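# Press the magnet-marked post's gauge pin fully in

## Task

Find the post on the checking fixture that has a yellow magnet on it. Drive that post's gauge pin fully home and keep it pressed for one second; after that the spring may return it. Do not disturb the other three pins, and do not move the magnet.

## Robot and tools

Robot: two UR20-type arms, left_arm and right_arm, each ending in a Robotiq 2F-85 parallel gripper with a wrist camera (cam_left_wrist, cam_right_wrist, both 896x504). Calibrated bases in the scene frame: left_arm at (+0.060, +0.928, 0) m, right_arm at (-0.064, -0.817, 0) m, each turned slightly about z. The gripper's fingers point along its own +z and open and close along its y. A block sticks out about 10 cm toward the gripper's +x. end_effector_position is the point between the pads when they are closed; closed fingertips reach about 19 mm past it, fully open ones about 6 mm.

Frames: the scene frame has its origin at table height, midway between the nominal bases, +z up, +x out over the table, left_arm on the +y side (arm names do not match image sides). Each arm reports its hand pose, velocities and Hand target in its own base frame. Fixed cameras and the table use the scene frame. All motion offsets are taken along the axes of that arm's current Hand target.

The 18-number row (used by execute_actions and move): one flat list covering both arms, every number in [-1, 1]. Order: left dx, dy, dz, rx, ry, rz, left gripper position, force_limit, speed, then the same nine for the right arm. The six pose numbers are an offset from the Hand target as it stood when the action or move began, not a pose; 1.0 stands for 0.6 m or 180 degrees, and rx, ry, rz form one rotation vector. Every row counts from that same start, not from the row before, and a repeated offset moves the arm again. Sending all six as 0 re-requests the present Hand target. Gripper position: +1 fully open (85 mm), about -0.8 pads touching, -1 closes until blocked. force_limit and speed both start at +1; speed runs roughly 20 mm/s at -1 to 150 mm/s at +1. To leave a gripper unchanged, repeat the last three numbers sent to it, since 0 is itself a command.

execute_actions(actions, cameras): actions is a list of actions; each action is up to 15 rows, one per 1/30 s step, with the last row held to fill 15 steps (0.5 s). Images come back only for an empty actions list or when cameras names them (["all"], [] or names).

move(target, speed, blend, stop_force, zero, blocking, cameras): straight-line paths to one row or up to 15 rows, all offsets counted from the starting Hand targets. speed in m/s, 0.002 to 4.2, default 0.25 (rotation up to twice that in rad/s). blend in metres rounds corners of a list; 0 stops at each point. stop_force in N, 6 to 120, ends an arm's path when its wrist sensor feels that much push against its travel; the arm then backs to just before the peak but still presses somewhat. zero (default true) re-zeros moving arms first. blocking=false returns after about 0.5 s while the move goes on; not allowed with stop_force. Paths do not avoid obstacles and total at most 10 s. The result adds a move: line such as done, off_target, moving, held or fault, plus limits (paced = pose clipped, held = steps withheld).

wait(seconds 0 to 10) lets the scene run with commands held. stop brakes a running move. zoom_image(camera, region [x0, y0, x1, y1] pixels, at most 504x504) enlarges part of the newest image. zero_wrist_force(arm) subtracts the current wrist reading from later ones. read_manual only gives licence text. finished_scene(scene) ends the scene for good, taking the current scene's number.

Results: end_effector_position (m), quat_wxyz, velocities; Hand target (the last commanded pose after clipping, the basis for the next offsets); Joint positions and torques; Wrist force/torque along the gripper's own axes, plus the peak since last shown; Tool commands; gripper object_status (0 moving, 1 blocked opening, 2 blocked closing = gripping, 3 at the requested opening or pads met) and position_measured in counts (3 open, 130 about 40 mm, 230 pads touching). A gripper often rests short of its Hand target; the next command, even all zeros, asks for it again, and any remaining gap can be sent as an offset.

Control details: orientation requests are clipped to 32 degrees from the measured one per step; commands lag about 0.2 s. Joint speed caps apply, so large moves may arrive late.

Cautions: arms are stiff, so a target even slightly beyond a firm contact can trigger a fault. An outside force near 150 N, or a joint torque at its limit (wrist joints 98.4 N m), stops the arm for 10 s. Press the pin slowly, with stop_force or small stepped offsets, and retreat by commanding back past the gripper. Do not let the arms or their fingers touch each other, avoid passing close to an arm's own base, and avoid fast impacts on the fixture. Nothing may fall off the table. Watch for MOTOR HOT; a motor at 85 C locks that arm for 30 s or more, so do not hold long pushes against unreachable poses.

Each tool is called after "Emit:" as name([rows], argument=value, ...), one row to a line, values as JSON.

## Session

Emit:
execute_actions(actions=[])

Scene clock: 0.00 s.
left_arm: end_effector_position=(+1.6020, +0.5513, +0.3701) position_measured=3 object_status=3 end_effector_quat_wxyz=(-0.049, +0.940, +0.190, +0.279) | right_arm: end_effector_position=(+0.4481, +0.4679, +0.3319) position_measured=3 object_status=3 end_effector_quat_wxyz=(-0.272, +0.502, +0.649, +0.503)
Joint positions: left_arm=[0.193 -0.686 0.985 -2.439 -1.472 -3.319] | right_arm=[4.007 -1.969 -2.772 1.193 2.076 2.519]
Joint velocities: within noise
Joint torques (N m): no reading
Motor temperatures (°C): left_arm=[24 35 26 38 34 34] | right_arm=[28 35 36 37 34 38]
Wrist force (N): no reading
Wrist torque (N m): no reading
Wrist force, peak (N): no reading
Hand target: left_arm +1.6020, +0.5513, +0.3701; -0.049, +0.940, +0.190, +0.279 | right_arm +0.4481, +0.4679, +0.3319; -0.272, +0.502, +0.649, +0.503
Tool commands: left_gripper/position=+1.0 left_gripper/force_limit=+1.0 left_gripper/speed=+1.0 right_gripper/position=+1.0 right_gripper/force_limit=+1.0 right_gripper/speed=+1.0
camera_calibration:
cam_left_wrist: T_world_to_cam=[[0.359759, -0.933045, -0.000644322, -0.0546982], [-0.905937, -0.349141, -0.239538, 1.75183], [0.223274, 0.0867594, -0.970887, 0.0836019], [0, 0, 0, 1]] pos_world=[1.58806, 0.553346, 0.500761]
cam_right_wrist: T_world_to_cam=[[0.936397, -0.0141338, 0.350658, -0.517198], [0.256442, -0.654562, -0.711187, 0.443258], [0.239579, 0.755877, -0.609305, -0.132345], [0, 0, 0, 1]] pos_world=[0.40234, 0.382866, 0.41596]

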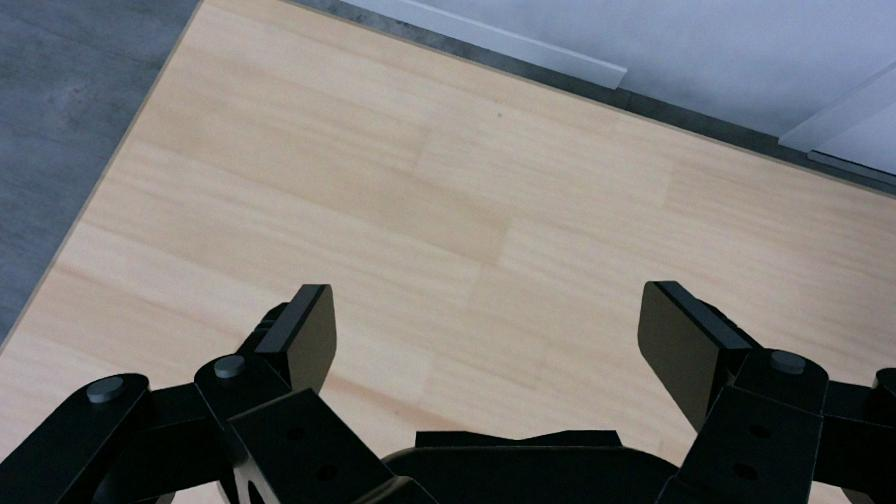

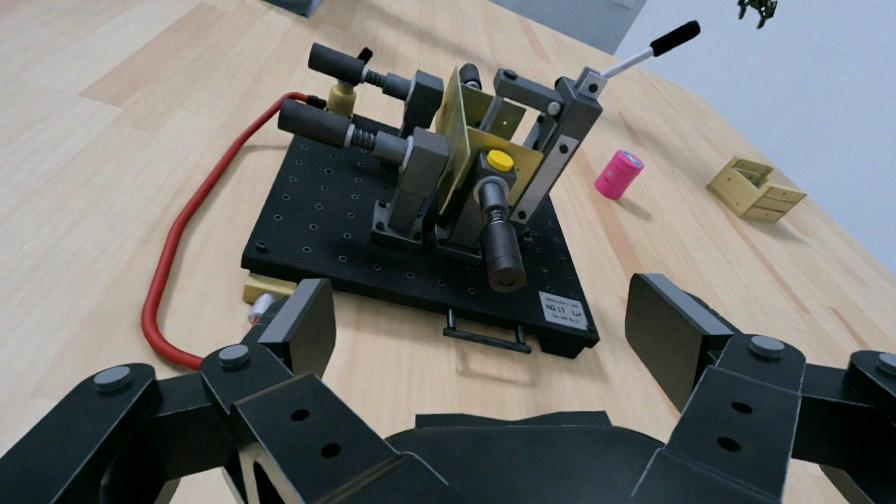

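Emit:
move(target=[0,0,0,0,0,0,1,1,1,-0.117,0.103,0.268,0.0366,0.123,0.12,-1,-1,-1], cameras=["cam_right_wrist"])

Scene clock: 5.33 s.
left_arm: end_effector_position=(+1.6020, +0.5513, +0.3701) position_measured=3 object_status=3 end_effector_quat_wxyz=(-0.049, +0.940, +0.190, +0.279) | right_arm: end_effector_position=(+0.5214, +0.5514, +0.2662) position_measured=230 object_status=0 end_effector_quat_wxyz=(-0.437, +0.500, +0.559, +0.497)
Joint positions: left_arm=[0.193 -0.686 0.985 -2.439 -1.472 -3.319] | right_arm=[3.904 -2.306 -2.518 1.504 2.362 2.894]
Joint torques (N m): left_arm=[-0.52 -278.91 -103.66 -10.81 0.9 -1.69] | right_arm=[24.99 164.13 -16.68 0.34 -3.84 -7.04]
Wrist force (N): left_arm=[0.4 0.2 0.2] | right_arm=[0.1 -0.5 -0.6]
Wrist torque (N m): left_arm=[0.05 -0.07 0.00] | right_arm=[-0.24 0.07 -0.06]
Wrist force, peak (N): left_arm=[0.6 -0.5 -0.3] | right_arm=[-11.4 6.9 9.4]
Hand target: left_arm +1.6020, +0.5513, +0.3701; -0.049, +0.940, +0.190, +0.279 | right_arm +0.5214, +0.5514, +0.2662; -0.437, +0.500, +0.559, +0.497 (not the last commanded pose)
Off the commanded pose: left_arm 0.000 m, 0 deg | right_arm 0.057 m, 10 deg.
move: held (right_arm; a check stopped the path); limits=held
pose unreachable (right arm): on one or more control steps of this call, first in action 0 (counted from 0), this arm could not follow its commanded pose, so it was not sent that pose on those steps. It may still have moved: this result reports where it is.
cause: moving toward the commanded pose would bring two parts of the arm too close to each other (its gripper and another part of the arm, with joints 4 (wrist 1) to 6 (wrist 3) between them, 11 mm apart when it was first held).
camera_calibration:
cam_right_wrist: T_world_to_cam=[[0.996056, 0.0101094, 0.0881542, -0.536113], [0.0837156, -0.436377, -0.895861, 0.451338], [0.0294118, 0.899707, -0.435502, -0.26906], [0, 0, 0, 1]] pos_world=[0.504128, 0.444448, 0.33442]
Images, in order (width x height): cam_right_wrist 896x504.

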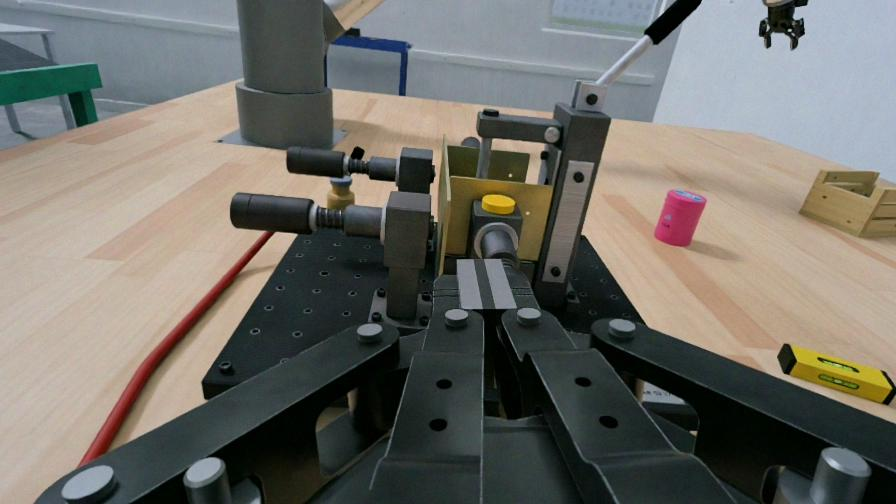

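Emit:
move(target=[0,0,0,0,0,0,1,1,1,-0.135,0.037,0.098,0,0,0,-1,-1,-1], cameras=["cam_right_wrist"], speed=0.15)

Emit:
zoom_image(camera="cam_right_wrist", region=[280, 80, 680, 360])

Scene clock: 7.13 s.
left_arm: end_effector_position=(+1.6020, +0.5513, +0.3701) position_measured=3 object_status=3 end_effector_quat_wxyz=(-0.049, +0.940, +0.190, +0.279) | right_arm: end_effector_position=(+0.5535, +0.5997, +0.1819) position_measured=230 object_status=3 end_effector_quat_wxyz=(-0.437, +0.500, +0.559, +0.497)
Joint positions: left_arm=[0.193 -0.686 0.985 -2.439 -1.472 -3.319] | right_arm=[3.926 -2.449 -2.42 1.552 2.341 2.899]
Joint torques (N m): left_arm=[-1.64 -272.75 -102.25 -11.39 0.54 -0.92] | right_arm=[20.26 142.13 9.76 11.26 -3.94 5.68]
Wrist force (N): left_arm=[0.2 -0.3 0.1] | right_arm=[0.4 -1.1 -0.1]
Wrist torque (N m): left_arm=[-0.06 -0.04 0.00] | right_arm=[-0.35 0.21 -0.41]
Wrist force, peak (N): left_arm=[0.3 0.5 -0.3] | right_arm=[1.7 -1.1 -1.3]
Hand target: left_arm +1.6020, +0.5513, +0.3701; -0.049, +0.940, +0.190, +0.279 | right_arm +0.5535, +0.5998, +0.1817; -0.437, +0.500, +0.559, +0.497
Off the commanded pose: left_arm 0.000 m, 0 deg | right_arm 0.000 m, 0 deg.
move: done
camera_calibration:
cam_right_wrist: T_world_to_cam=[[0.996056, 0.0101094, 0.0881542, -0.561134], [0.0837156, -0.436377, -0.895861, 0.394073], [0.0294118, 0.899707, -0.435502, -0.350126], [0, 0, 0, 1]] pos_world=[0.536228, 0.492648, 0.25002]
Images, in order (width x height): cam_right_wrist 896x504.

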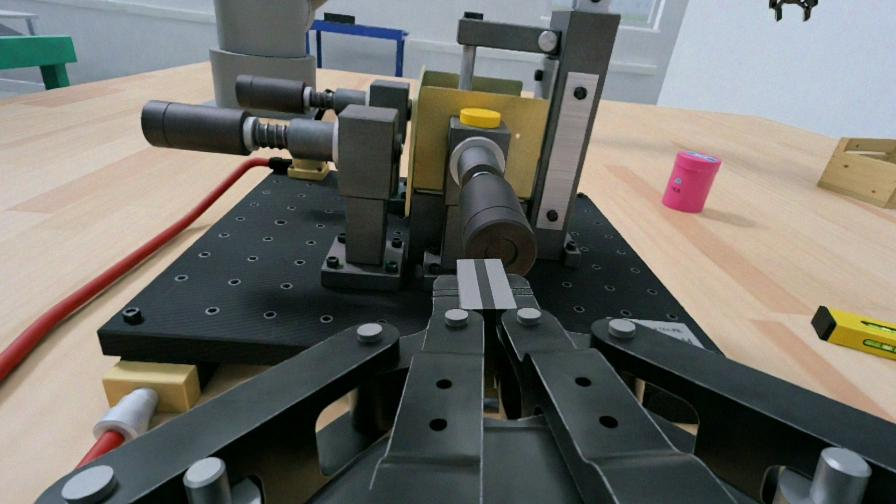

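Scaled by 1.260 from the camera's 896x504 image, which has a finer 1280x720 frame.

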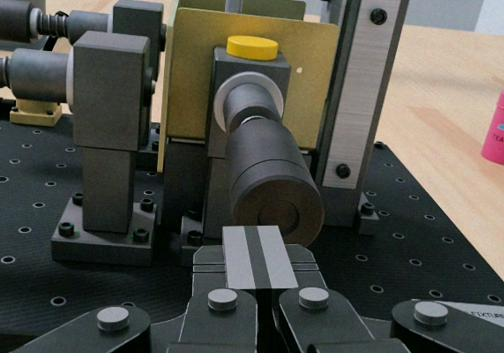

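Emit:
move([
  [0,0,0,0,0,0,1,1,1,-0.003,0.0133,0.017,0,0,0,-1,-1,-1],
  [0,0,0,0,0,0,1,1,1,0.0087,0.0137,0.11,0,0,0,-1,-1,-1],
], speed=[0.05,0.012], stop_force=20, cameras=["cam_right_wrist"])

Emit:
zoom_image(camera="cam_right_wrist", region=[280, 80, 680, 360])

Scene clock: 13.57 s.
left_arm: end_effector_position=(+1.6020, +0.5513, +0.3701) position_measured=3 object_status=3 end_effector_quat_wxyz=(-0.049, +0.940, +0.190, +0.279) | right_arm: end_effector_position=(+0.5616, +0.6660, +0.1796) position_measured=230 object_status=3 end_effector_quat_wxyz=(-0.437, +0.500, +0.559, +0.497)
Joint positions: left_arm=[0.193 -0.686 0.985 -2.439 -1.472 -3.319] | right_arm=[3.992 -2.444 -2.363 1.5 2.276 2.914]
Joint torques (N m): left_arm=[2.16 -273.03 -103.54 -11.19 0.86 -0.36] | right_arm=[22.87 187.5 20.72 0.22 -4.02 5.28]
Wrist force (N): left_arm=[0.0 -0.1 0.1] | right_arm=[-0.9 -2.9 -8.8]
Wrist torque (N m): left_arm=[-0.01 0.00 -0.01] | right_arm=[-0.25 0.22 -0.33]
Wrist force, peak (N): left_arm=[0.6 -0.3 -0.3] | right_arm=[-1.0 -3.0 -9.2]
Hand target: left_arm +1.6020, +0.5513, +0.3701; -0.049, +0.940, +0.190, +0.279 | right_arm +0.5616, +0.6660, +0.1796; -0.437, +0.500, +0.559, +0.497
Off the commanded pose: left_arm 0.000 m, 0 deg | right_arm 0.000 m, 0 deg.
move: done
camera_calibration:
cam_right_wrist: T_world_to_cam=[[0.996056, 0.0101094, 0.0881542, -0.569778], [0.0837156, -0.436377, -0.895861, 0.420348], [0.0294118, 0.899707, -0.435502, -0.410976], [0, 0, 0, 1]] pos_world=[0.544428, 0.558948, 0.24782]
Images, in order (width x height): cam_right_wrist 896x504.

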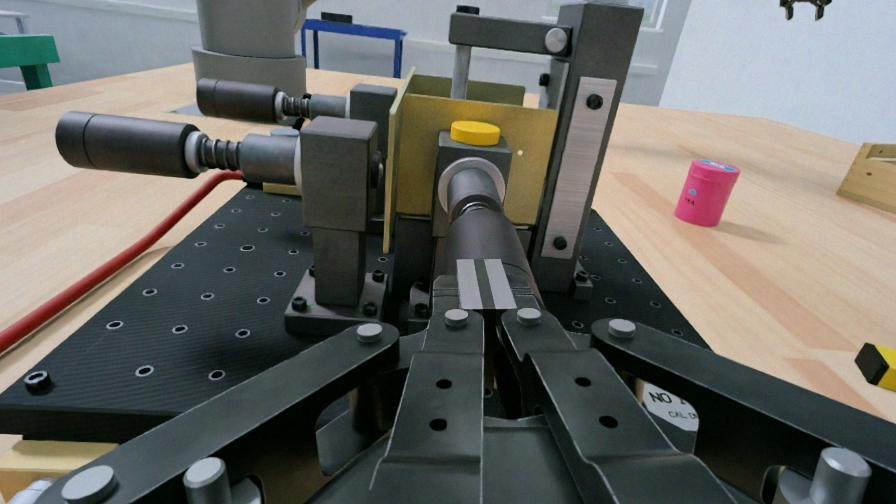

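Scaled by 1.260 from the camera's 896x504 image, which has a finer 1280x720 frame.

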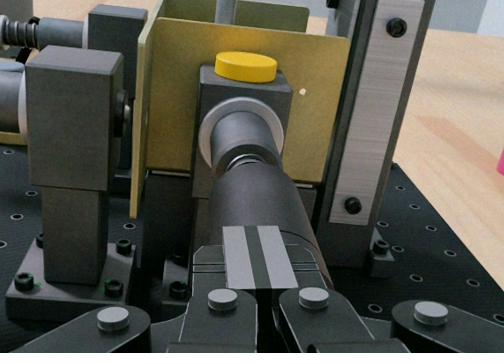

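Emit:
move(target=[0,0,0,0,0,0,1,1,1,0.008,0,0.06,0,0,0,-1,-1,-1], speed=0.005, stop_force=30, cameras=["cam_right_wrist"])

Emit:
wait(seconds=1.2)

Emit:
zoom_image(camera="cam_right_wrist", region=[280, 80, 680, 360])

Scene clock: 18.27 s.
left_arm: end_effector_position=(+1.6020, +0.5513, +0.3701) position_measured=3 object_status=3 end_effector_quat_wxyz=(-0.049, +0.940, +0.190, +0.279) | right_arm: end_effector_position=(+0.5615, +0.6826, +0.1797) position_measured=230 object_status=3 end_effector_quat_wxyz=(-0.437, +0.500, +0.559, +0.497)
Joint positions: left_arm=[0.193 -0.686 0.985 -2.439 -1.472 -3.319] | right_arm=[4.01 -2.443 -2.35 1.489 2.258 2.918]
Joint torques (N m): left_arm=[-0.62 -275.64 -103.75 -11 1.27 -0.97] | right_arm=[5.45 179.87 11.56 4.56 4.86 -1.46]
Wrist force (N): left_arm=[0.0 0.4 0.0] | right_arm=[-6.9 -5.9 -48.2]
Wrist torque (N m): left_arm=[0.08 0.00 -0.01] | right_arm=[-0.31 -0.01 -0.29]
Wrist force, peak (N): left_arm=[0.6 0.1 -0.2] | right_arm=[-8.6 -4.2 -60.2]
Hand target: left_arm +1.6020, +0.5513, +0.3701; -0.049, +0.940, +0.190, +0.279 | right_arm +0.5615, +0.6825, +0.1797; -0.437, +0.500, +0.559, +0.497 (not the last commanded pose)
Off the commanded pose: left_arm 0.000 m, 0 deg | right_arm 0.020 m, 0 deg.
move: contact (right_arm)
camera_calibration:
cam_right_wrist: T_world_to_cam=[[0.996056, 0.010109, 0.0881535, -0.569755], [0.0837148, -0.436377, -0.895861, 0.427698], [0.0294119, 0.899707, -0.435502, -0.425862], [0, 0, 0, 1]] pos_world=[0.544228, 0.575548, 0.24792]
Images, in order (width x height): cam_right_wrist 896x504.

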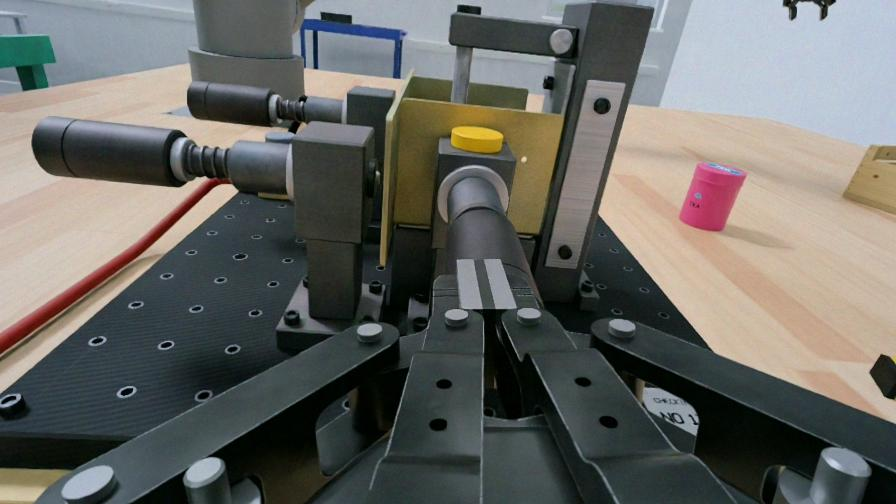

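Scene clock: 19.47 s.
left_arm: end_effector_position=(+1.6020, +0.5513, +0.3701) position_measured=3 object_status=3 end_effector_quat_wxyz=(-0.049, +0.940, +0.190, +0.279) | right_arm: end_effector_position=(+0.5615, +0.6825, +0.1797) position_measured=230 object_status=3 end_effector_quat_wxyz=(-0.437, +0.500, +0.559, +0.497)
Joint positions: left_arm=[0.193 -0.686 0.985 -2.439 -1.472 -3.319] | right_arm=[4.01 -2.443 -2.35 1.489 2.258 2.918]
Joint torques (N m): left_arm=[-2.49 -273.71 -100.25 -11.3 1.33 -0.39] | right_arm=[0.17 167.25 8.37 4.74 4.83 -5.87]
Wrist force (N): left_arm=[0.4 0.1 -0.1] | right_arm=[-6.3 -5.7 -45.7]
Wrist torque (N m): left_arm=[0.02 -0.07 0.00] | right_arm=[-0.29 0.02 -0.29]
Wrist force, peak (N): left_arm=[0.5 -0.3 0.1] | right_arm=[-7.2 -6.1 -48.1]
Hand target: left_arm +1.6020, +0.5513, +0.3701; -0.049, +0.940, +0.190, +0.279 | right_arm +0.5615, +0.6825, +0.1797; -0.437, +0.500, +0.559, +0.497 (not the last commanded pose)
Tool commands: left_gripper/position=+1.0 left_gripper/force_limit=+1.0 left_gripper/speed=+1.0 right_gripper/position=-1.0 right_gripper/force_limit=-1.0 right_gripper/speed=-1.0
Off the commanded pose: left_arm 0.000 m, 0 deg | right_arm 0.020 m, 0 deg.
wait: 1.20 s; at rest by 0.17 s

Scaled by 1.260 from the camera's 896x504 image, which has a finer 1280x720 frame.
This view is cut from an older image: the scene may have changed since it was taken.

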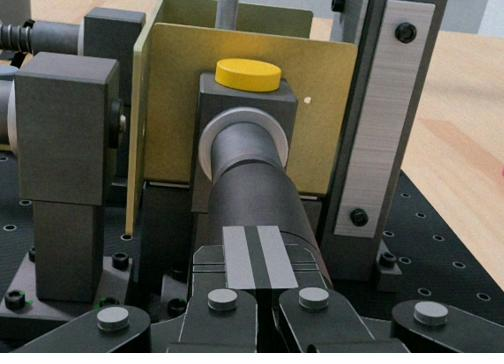

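Emit:
move(target=[0,0,0,0,0,0,1,1,1,0,0,-0.12,0,0,0,-1,-1,-1], speed=0.08)

Emit:
finished_scene(scene=2)

Scene clock: 22.57 s.
left_arm: end_effector_position=(+1.6020, +0.5513, +0.3701) position_measured=3 object_status=3 end_effector_quat_wxyz=(-0.049, +0.940, +0.190, +0.279) | right_arm: end_effector_position=(+0.5609, +0.6113, +0.1887) position_measured=230 object_status=3 end_effector_quat_wxyz=(-0.437, +0.500, +0.559, +0.497)
Joint positions: left_arm=[0.193 -0.686 0.985 -2.439 -1.472 -3.319] | right_arm=[3.931 -2.434 -2.406 1.524 2.336 2.9]
Joint torques (N m): left_arm=[5.17 -276.86 -101.7 -10.8 1.37 -1.62] | right_arm=[-23.85 183.86 -17.11 11.55 5.28 -7.43]
Wrist force (N): left_arm=[0.4 -0.1 0.0] | right_arm=[-0.1 -0.9 -0.2]
Wrist torque (N m): left_arm=[-0.02 -0.07 -0.01] | right_arm=[-0.25 0.32 0.03]
Wrist force, peak (N): left_arm=[0.5 -0.1 -0.5] | right_arm=[-6.5 -6.0 -45.8]
Hand target: left_arm +1.6020, +0.5513, +0.3701; -0.049, +0.940, +0.190, +0.279 | right_arm +0.5609, +0.6111, +0.1887; -0.437, +0.500, +0.559, +0.497
Off the commanded pose: left_arm 0.000 m, 0 deg | right_arm 0.000 m, 0 deg.
move: done

The scene is finished: the task was done.


## Next scene

The same job, from a new start.

Emit:
execute_actions(actions=[])

Scene clock: 0.00 s.
left_arm: end_effector_position=(+0.3071, -0.4220, +0.1602) position_measured=3 object_status=3 end_effector_quat_wxyz=(+0.066, +0.956, -0.074, +0.275) | right_arm: end_effector_position=(+0.4900, -0.3027, +0.2369) position_measured=3 object_status=3 end_effector_quat_wxyz=(+0.548, -0.467, -0.511, -0.471)
Joint positions: left_arm=[-1.763 -1.739 2.857 -2.766 -1.003 1.555] | right_arm=[2.511 -2.074 -2.06 -2.212 2.389 -0.015]
Joint velocities: within noise
Joint torques (N m): no reading
Motor temperatures (°C): left_arm=[24 35 26 38 34 33] | right_arm=[28 35 35 36 33 38]
Wrist force (N): no reading
Wrist torque (N m): no reading
Wrist force, peak (N): no reading
Hand target: left_arm +0.3071, -0.4220, +0.1602; +0.066, +0.956, -0.074, +0.275 | right_arm +0.4900, -0.3027, +0.2369; +0.548, -0.467, -0.511, -0.471
Tool commands: left_gripper/position=+1.0 left_gripper/force_limit=+1.0 left_gripper/speed=+1.0 right_gripper/position=+1.0 right_gripper/force_limit=+1.0 right_gripper/speed=+1.0
camera_calibration:
cam_left_wrist: T_world_to_cam=[[-0.204299, -0.976285, 0.0716159, -0.353754], [-0.955218, 0.182823, -0.232669, 0.427195], [0.214058, -0.115943, -0.969916, 0.170568], [0, 0, 0, 1]] pos_world=[0.299281, -0.40369, 0.290166]
cam_right_wrist: T_world_to_cam=[[0.98966, 0.130322, -0.059914, -0.419077], [-0.0206188, -0.284112, -0.958569, 0.167032], [-0.141945, 0.949893, -0.278487, 0.549542], [0, 0, 0, 1]] pos_world=[0.496192, -0.419935, 0.288044]

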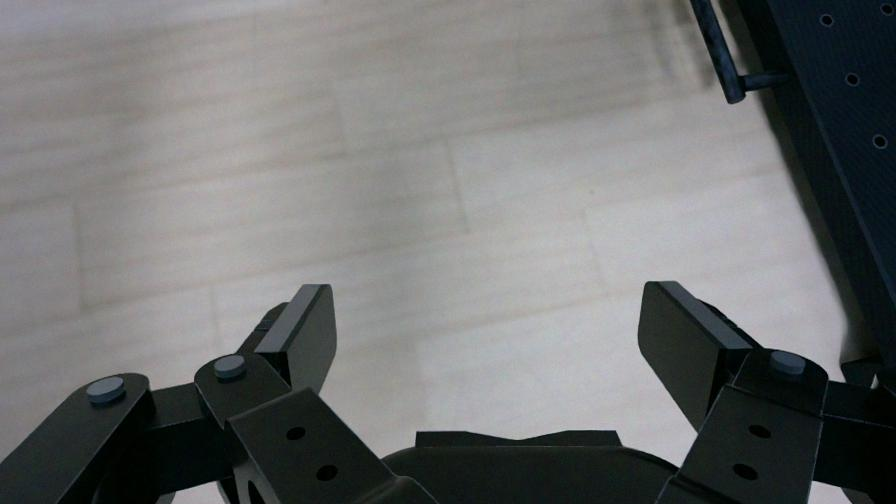

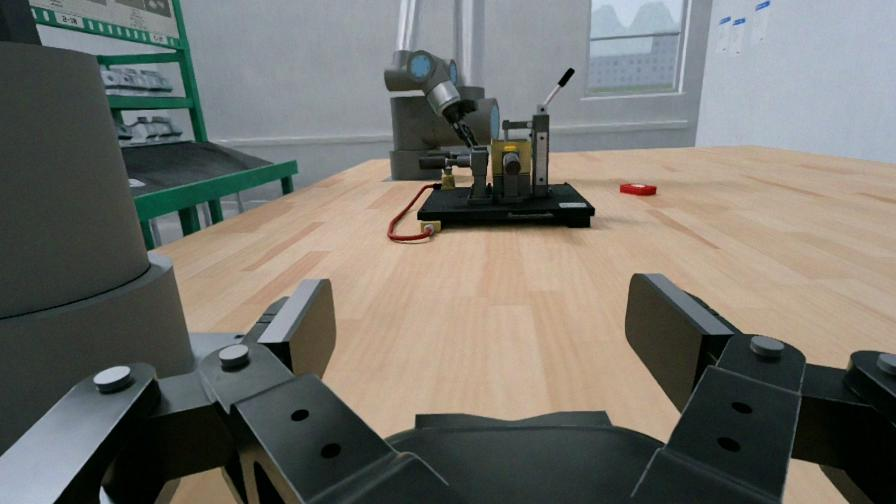

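Emit:
zoom_image(camera="cam_right_wrist", region=[400, 60, 620, 250])

Scaled by 2.291 from the camera's 896x504 image, which has a finer 1280x720 frame.

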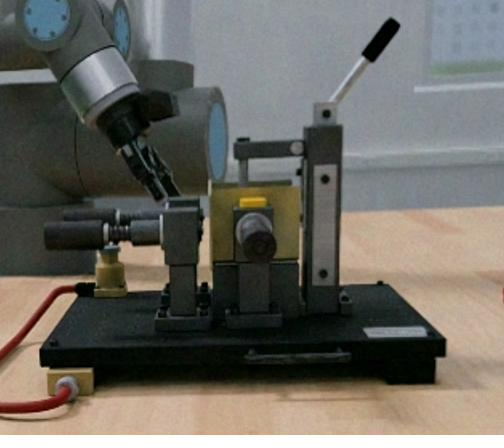

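Emit:
move(target=[0,0,0,0,0,0,1,1,1,0.062,0.423,0.59,-0.027,-0.025,0,-1,-1,-1], cameras=["cam_right_wrist"])

Emit:
zoom_image(camera="cam_right_wrist", region=[150, 40, 550, 320])

Scene clock: 5.33 s.
left_arm: end_effector_position=(+0.3071, -0.4220, +0.1602) position_measured=3 object_status=3 end_effector_quat_wxyz=(+0.066, +0.956, -0.074, +0.275) | right_arm: end_effector_position=(+0.7005, +0.0778, +0.2815) position_measured=230 object_status=0 end_effector_quat_wxyz=(+0.507, -0.507, -0.512, -0.473)
Joint positions: left_arm=[-1.763 -1.739 2.857 -2.766 -1.003 1.555] | right_arm=[3.062 -1.899 -2.225 -1.842 3.018 0.344]
Joint torques (N m): left_arm=[1.17 -10 -57.99 -9.69 4.3 -0.79] | right_arm=[21.13 137.86 43.39 8.35 6.56 5.54]
Wrist force (N): left_arm=[0.0 -0.3 -0.2] | right_arm=[-1.1 -0.2 1.4]
Wrist torque (N m): left_arm=[-0.05 0.00 0.00] | right_arm=[0.21 0.23 -0.33]
Wrist force, peak (N): left_arm=[0.3 0.3 -0.4] | right_arm=[0.6 1.9 3.1]
Hand target: left_arm +0.3071, -0.4220, +0.1602; +0.066, +0.956, -0.074, +0.275 | right_arm +0.7005, +0.0778, +0.2815; +0.507, -0.507, -0.512, -0.473
Off the commanded pose: left_arm 0.000 m, 0 deg | right_arm 0.000 m, 0 deg.
move: done
camera_calibration:
cam_right_wrist: T_world_to_cam=[[0.997201, 0.0435585, -0.0607688, -0.672543], [-0.0411947, -0.358187, -0.93274, 0.335138], [-0.0623954, 0.932633, -0.355391, 0.197639], [0, 0, 0, 1]] pos_world=[0.696798, -0.0349875, 0.341966]
Images, in order (width x height): cam_right_wrist 896x504.

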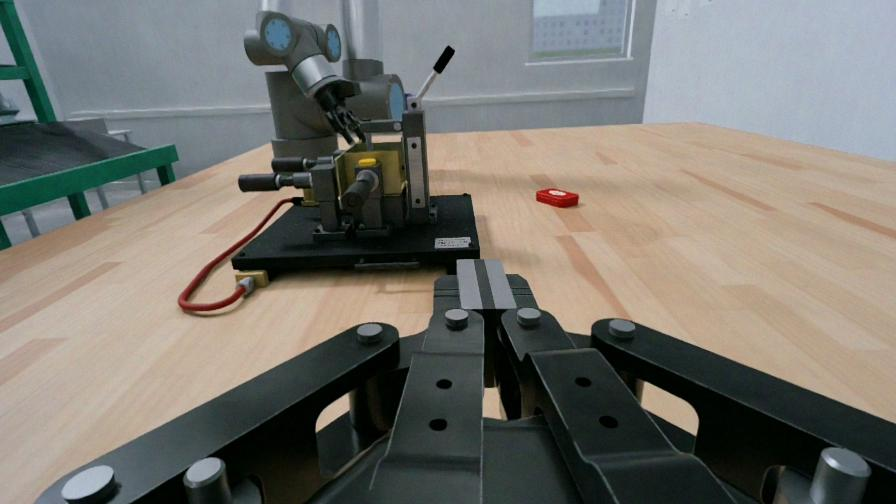

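Scaled by 1.260 from the camera's 896x504 image, which has a finer 1280x720 frame.

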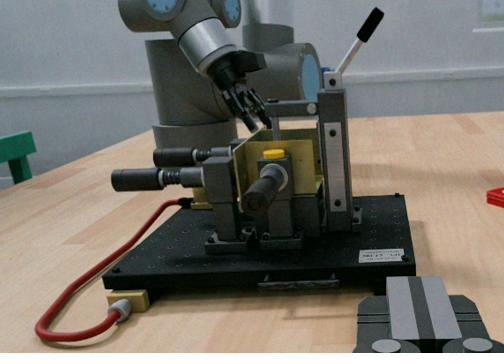

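Emit:
move(target=[0,0,0,0,0,0,1,1,1,-0.0975,-0.275,0.769,-0.013,0,0,-1,-1,-1], cameras=["cam_right_wrist"])

Emit:
zoom_image(camera="cam_right_wrist", region=[280, 80, 680, 360])

Scene clock: 8.50 s.
left_arm: end_effector_position=(+0.3071, -0.4220, +0.1602) position_measured=3 object_status=3 end_effector_quat_wxyz=(+0.066, +0.956, -0.074, +0.275) | right_arm: end_effector_position=(+0.5164, +0.5300, +0.2104) position_measured=230 object_status=3 end_effector_quat_wxyz=(+0.496, -0.518, -0.502, -0.484)
Joint positions: left_arm=[-1.763 -1.739 2.857 -2.766 -1.003 1.555] | right_arm=[3.874 -1.869 -2.466 -2.007 3.878 -0.015]
Joint torques (N m): left_arm=[-2 -11.51 -54.73 -10.34 3.36 -0.76] | right_arm=[27.26 77.09 25.5 9.31 4.34 5.87]
Wrist force (N): left_arm=[-0.1 0.2 -0.1] | right_arm=[0.4 0.5 0.6]
Wrist torque (N m): left_arm=[0.04 0.03 0.00] | right_arm=[0.26 -0.08 -0.44]
Wrist force, peak (N): left_arm=[0.4 0.1 -0.4] | right_arm=[-0.1 -0.7 3.6]
Hand target: left_arm +0.3071, -0.4220, +0.1602; +0.066, +0.956, -0.074, +0.275 | right_arm +0.5163, +0.5301, +0.2104; +0.496, -0.518, -0.502, -0.484
Off the commanded pose: left_arm 0.000 m, 0 deg | right_arm 0.000 m, 0 deg.
move: done
camera_calibration:
cam_right_wrist: T_world_to_cam=[[0.998247, 0.00277684, -0.0591174, -0.492288], [-0.0542248, -0.357301, -0.932414, 0.42937], [-0.0237119, 0.933985, -0.356525, -0.281278], [0, 0, 0, 1]] pos_world=[0.508038, 0.417491, 0.270965]
Images, in order (width x height): cam_right_wrist 896x504.

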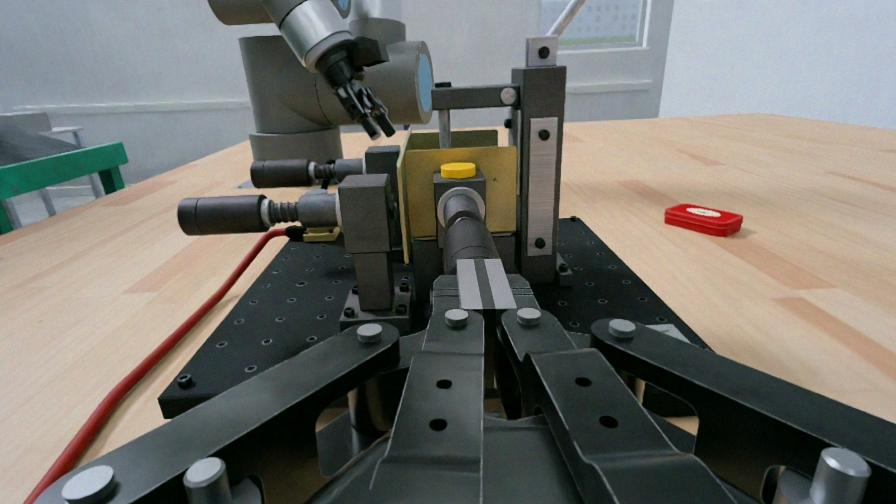

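Scaled by 1.260 from the camera's 896x504 image, which has a finer 1280x720 frame.

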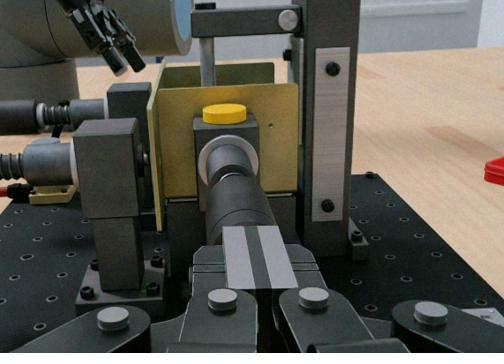

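Emit:
move(target=[0,0,0,0,0,0,1,1,1,-0.055,0.001,0.02,0,0,0,-1,-1,-1], cameras=["cam_right_wrist"], speed=0.1, stop_force=15)

Emit:
zoom_image(camera="cam_right_wrist", region=[280, 80, 680, 360])

Scene clock: 10.37 s.
left_arm: end_effector_position=(+0.3071, -0.4220, +0.1602) position_measured=3 object_status=3 end_effector_quat_wxyz=(+0.066, +0.956, -0.074, +0.275) | right_arm: end_effector_position=(+0.5160, +0.5408, +0.1769) position_measured=230 object_status=3 end_effector_quat_wxyz=(+0.496, -0.518, -0.502, -0.484)
Joint positions: left_arm=[-1.763 -1.739 2.857 -2.766 -1.003 1.555] | right_arm=[3.89 -1.93 -2.472 -1.939 3.894 -0.014]
Joint torques (N m): left_arm=[1.88 -12.03 -54.58 -9.45 3.16 -1.18] | right_arm=[24.39 83.08 19.54 8.84 4.43 5.84]
Wrist force (N): left_arm=[0.1 0.2 -0.2] | right_arm=[1.1 -0.1 0.2]
Wrist torque (N m): left_arm=[0.03 -0.01 0.00] | right_arm=[0.05 -0.22 -0.45]
Wrist force, peak (N): left_arm=[-0.3 0.2 0.1] | right_arm=[1.8 0.4 0.0]
Hand target: left_arm +0.3071, -0.4220, +0.1602; +0.066, +0.956, -0.074, +0.275 | right_arm +0.5160, +0.5408, +0.1769; +0.496, -0.518, -0.502, -0.484
Off the commanded pose: left_arm 0.000 m, 0 deg | right_arm 0.000 m, 0 deg.
move: done
camera_calibration:
cam_right_wrist: T_world_to_cam=[[0.998247, 0.00277684, -0.0591174, -0.493899], [-0.0542248, -0.357301, -0.932414, 0.401972], [-0.0237119, 0.933985, -0.356525, -0.303318], [0, 0, 0, 1]] pos_world=[0.507638, 0.428291, 0.237465]
Images, in order (width x height): cam_right_wrist 896x504.

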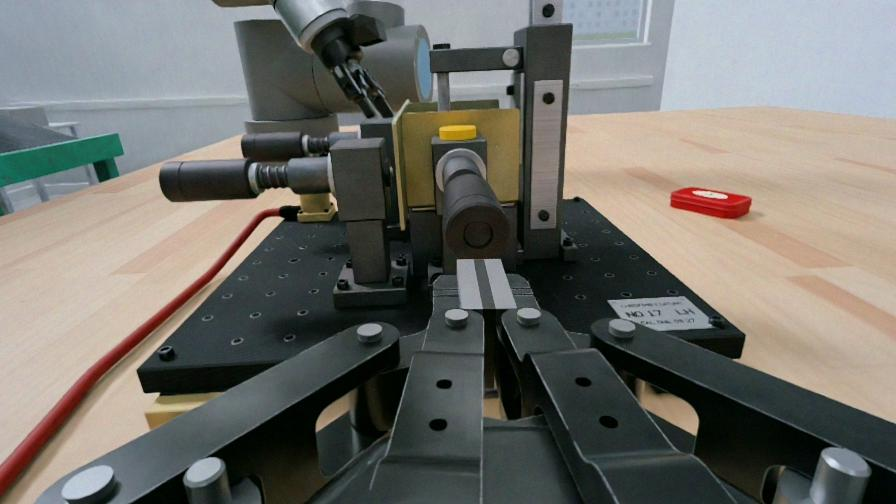

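Scaled by 1.260 from the camera's 896x504 image, which has a finer 1280x720 frame.

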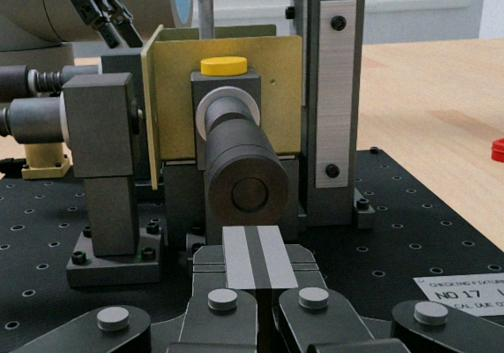

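Emit:
move([
  [0,0,0,0,0,0,1,1,1,0.003,-0.001,0.065,0,0,0,-1,-1,-1],
  [0,0,0,0,0,0,1,1,1,0.005,-0.003,0.113,0,0,0,-1,-1,-1],
], speed=[0.06,0.012], stop_force=20, cameras=["cam_right_wrist"])

Scene clock: 16.17 s.
left_arm: end_effector_position=(+0.3071, -0.4220, +0.1602) position_measured=3 object_status=3 end_effector_quat_wxyz=(+0.066, +0.956, -0.074, +0.275) | right_arm: end_effector_position=(+0.5145, +0.6087, +0.1773) position_measured=230 object_status=3 end_effector_quat_wxyz=(+0.496, -0.518, -0.502, -0.484)
Joint positions: left_arm=[-1.763 -1.739 2.857 -2.766 -1.003 1.555] | right_arm=[3.982 -1.946 -2.434 -1.957 3.985 -0.006]
Joint torques (N m): left_arm=[-0.34 -11.27 -53.6 -9 3.17 -0.44] | right_arm=[21.33 87.45 50.59 -0.29 4.57 5.98]
Wrist force (N): left_arm=[0.1 -0.1 -0.1] | right_arm=[1.1 -1.0 0.2]
Wrist torque (N m): left_arm=[-0.02 -0.01 0.00] | right_arm=[-0.13 -0.21 -0.38]
Wrist force, peak (N): left_arm=[0.5 0.1 -0.3] | right_arm=[1.2 -1.3 -0.1]
Hand target: left_arm +0.3071, -0.4220, +0.1602; +0.066, +0.956, -0.074, +0.275 | right_arm +0.5145, +0.6087, +0.1773; +0.496, -0.518, -0.502, -0.484
Off the commanded pose: left_arm 0.000 m, 0 deg | right_arm 0.000 m, 0 deg.
move: done
camera_calibration:
cam_right_wrist: T_world_to_cam=[[0.998247, 0.00277684, -0.0591174, -0.492566], [-0.0542248, -0.357301, -0.932414, 0.426488], [-0.0237119, 0.933985, -0.356525, -0.366535], [0, 0, 0, 1]] pos_world=[0.506138, 0.496091, 0.237865]
Images, in order (width x height): cam_right_wrist 896x504.

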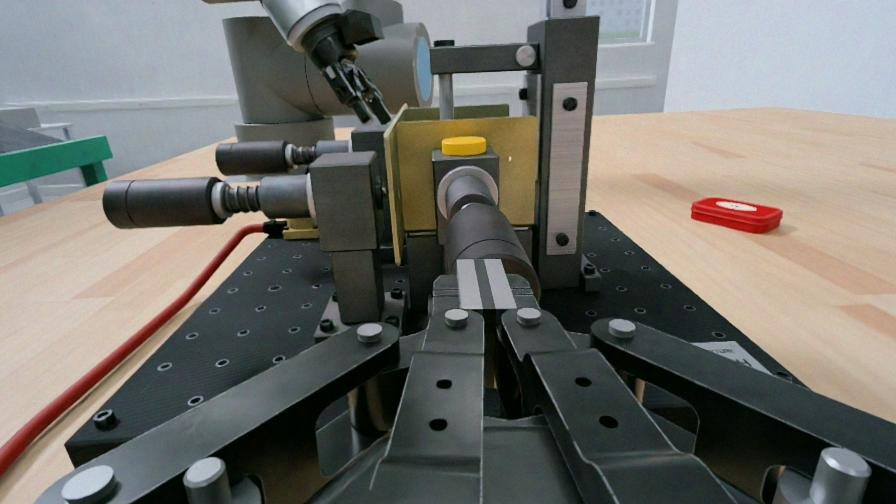

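Emit:
move([
  [0,0,0,0,0,0,1,1,1,0.001,0.004,0.02,0,0,0,-1,-1,-1],
  [0,0,0,0,0,0,1,1,1,0.003,0.004,0.09,0,0,0,-1,-1,-1],
], speed=[0.012,0.005], stop_force=32, cameras=["cam_right_wrist"])

Emit:
wait(seconds=1.2)

Emit:
zoom_image(camera="cam_right_wrist", region=[280, 80, 680, 360])

Scene clock: 24.57 s.
left_arm: end_effector_position=(+0.3071, -0.4220, +0.1602) position_measured=3 object_status=3 end_effector_quat_wxyz=(+0.066, +0.956, -0.074, +0.275) | right_arm: end_effector_position=(+0.5170, +0.6506, +0.1770) position_measured=230 object_status=3 end_effector_quat_wxyz=(+0.496, -0.518, -0.502, -0.483)
Joint positions: left_arm=[-1.763 -1.739 2.857 -2.766 -1.003 1.555] | right_arm=[4.028 -1.96 -2.401 -1.973 4.031 -0.003]
Joint torques (N m): left_arm=[2.1 -12.73 -57.46 -9.75 3.06 -1.5] | right_arm=[-2.14 112.67 50.42 11.34 -2.71 3.67]
Wrist force (N): left_arm=[0.0 -0.1 0.2] | right_arm=[11.6 -4.4 -38.9]
Wrist torque (N m): left_arm=[-0.02 -0.01 0.00] | right_arm=[-0.03 -0.15 -0.29]
Wrist force, peak (N): left_arm=[-0.7 0.3 -0.1] | right_arm=[16.6 -3.6 -57.0]
Hand target: left_arm +0.3071, -0.4220, +0.1602; +0.066, +0.956, -0.074, +0.275 | right_arm +0.5170, +0.6506, +0.1770; +0.496, -0.518, -0.502, -0.484 (not the last commanded pose)
Off the commanded pose: left_arm 0.000 m, 0 deg | right_arm 0.012 m, 0 deg.
move: contact (right_arm); path passed 1 of 2 targets
camera_calibration:
cam_right_wrist: T_world_to_cam=[[0.998242, 0.00273759, -0.0592101, -0.49515], [-0.0543245, -0.357334, -0.932395, 0.441415], [-0.0237103, 0.933973, -0.356557, -0.405796], [0, 0, 0, 1]] pos_world=[0.508637, 0.538091, 0.237565]
Images, in order (width x height): cam_right_wrist 896x504.

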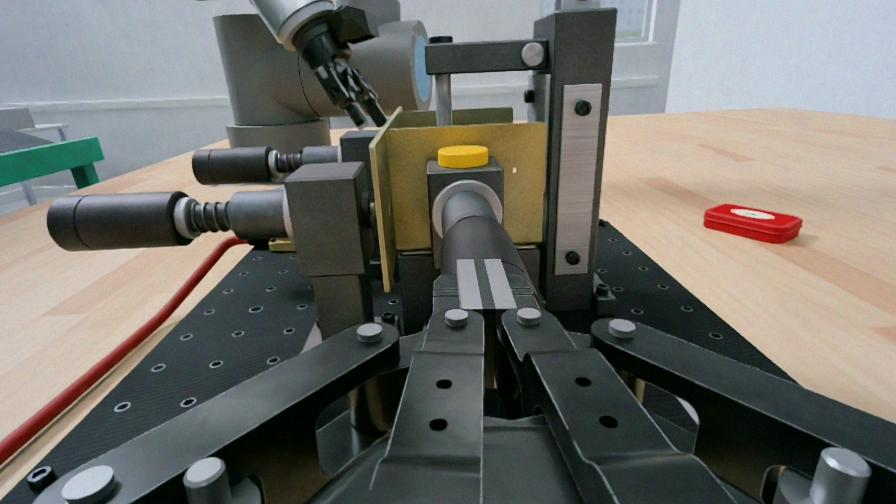

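Scene clock: 25.77 s.
left_arm: end_effector_position=(+0.3071, -0.4220, +0.1602) position_measured=3 object_status=3 end_effector_quat_wxyz=(+0.066, +0.956, -0.074, +0.275) | right_arm: end_effector_position=(+0.5170, +0.6506, +0.1770) position_measured=230 object_status=3 end_effector_quat_wxyz=(+0.496, -0.518, -0.502, -0.484)
Joint positions: left_arm=[-1.763 -1.739 2.857 -2.766 -1.003 1.555] | right_arm=[4.028 -1.96 -2.401 -1.973 4.031 -0.003]
Joint torques (N m): left_arm=[-2.1 -8.69 -56.36 -10.12 2.92 -1.43] | right_arm=[-3.05 117.06 48.58 11.08 -2.48 1.31]
Wrist force (N): left_arm=[0.0 0.0 0.0] | right_arm=[10.7 -5.2 -36.0]
Wrist torque (N m): left_arm=[0.00 0.01 0.00] | right_arm=[-0.01 -0.12 -0.29]
Wrist force, peak (N): left_arm=[0.0 0.3 -0.4] | right_arm=[11.6 -4.4 -38.6]
Hand target: left_arm +0.3071, -0.4220, +0.1602; +0.066, +0.956, -0.074, +0.275 | right_arm +0.5170, +0.6506, +0.1770; +0.496, -0.518, -0.502, -0.484 (not the last commanded pose)
Tool commands: left_gripper/position=+1.0 left_gripper/force_limit=+1.0 left_gripper/speed=+1.0 right_gripper/position=-1.0 right_gripper/force_limit=-1.0 right_gripper/speed=-1.0
Off the commanded pose: left_arm 0.000 m, 0 deg | right_arm 0.012 m, 0 deg.
wait: 1.20 s; at rest by 0.17 s

Scaled by 1.260 from the camera's 896x504 image, which has a finer 1280x720 frame.
This view is cut from an older image: the scene may have changed since it was taken.

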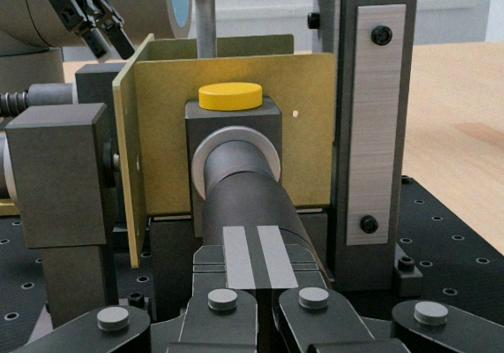

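Emit:
move(target=[0,0,0,0,0,0,1,1,1,0,0,-0.12,0,0,0,-1,-1,-1], speed=0.08)

Emit:
finished_scene(scene=3)

Scene clock: 27.23 s.
left_arm: end_effector_position=(+0.3071, -0.4220, +0.1602) position_measured=3 object_status=3 end_effector_quat_wxyz=(+0.066, +0.956, -0.074, +0.275) | right_arm: end_effector_position=(+0.5168, +0.5788, +0.1798) position_measured=230 object_status=3 end_effector_quat_wxyz=(+0.496, -0.518, -0.502, -0.484)
Joint positions: left_arm=[-1.763 -1.739 2.857 -2.766 -1.003 1.555] | right_arm=[3.941 -1.935 -2.449 -1.955 3.944 -0.009]
Joint torques (N m): left_arm=[3.43 -5.77 -55.91 -9.85 3.01 -1.35] | right_arm=[-21.43 123.48 25.24 9.16 -3.43 -7.21]
Wrist force (N): left_arm=[0.1 -0.3 -0.3] | right_arm=[0.8 -0.6 0.2]
Wrist torque (N m): left_arm=[-0.06 -0.02 0.00] | right_arm=[-0.06 -0.16 0.00]
Wrist force, peak (N): left_arm=[-0.1 -0.1 -0.4] | right_arm=[10.2 -5.2 -36.4]
Hand target: left_arm +0.3071, -0.4220, +0.1602; +0.066, +0.956, -0.074, +0.275 | right_arm +0.5168, +0.5787, +0.1798; +0.496, -0.518, -0.502, -0.484
Off the commanded pose: left_arm 0.000 m, 0 deg | right_arm 0.000 m, 0 deg.
move: done

The scene is finished: the task was done.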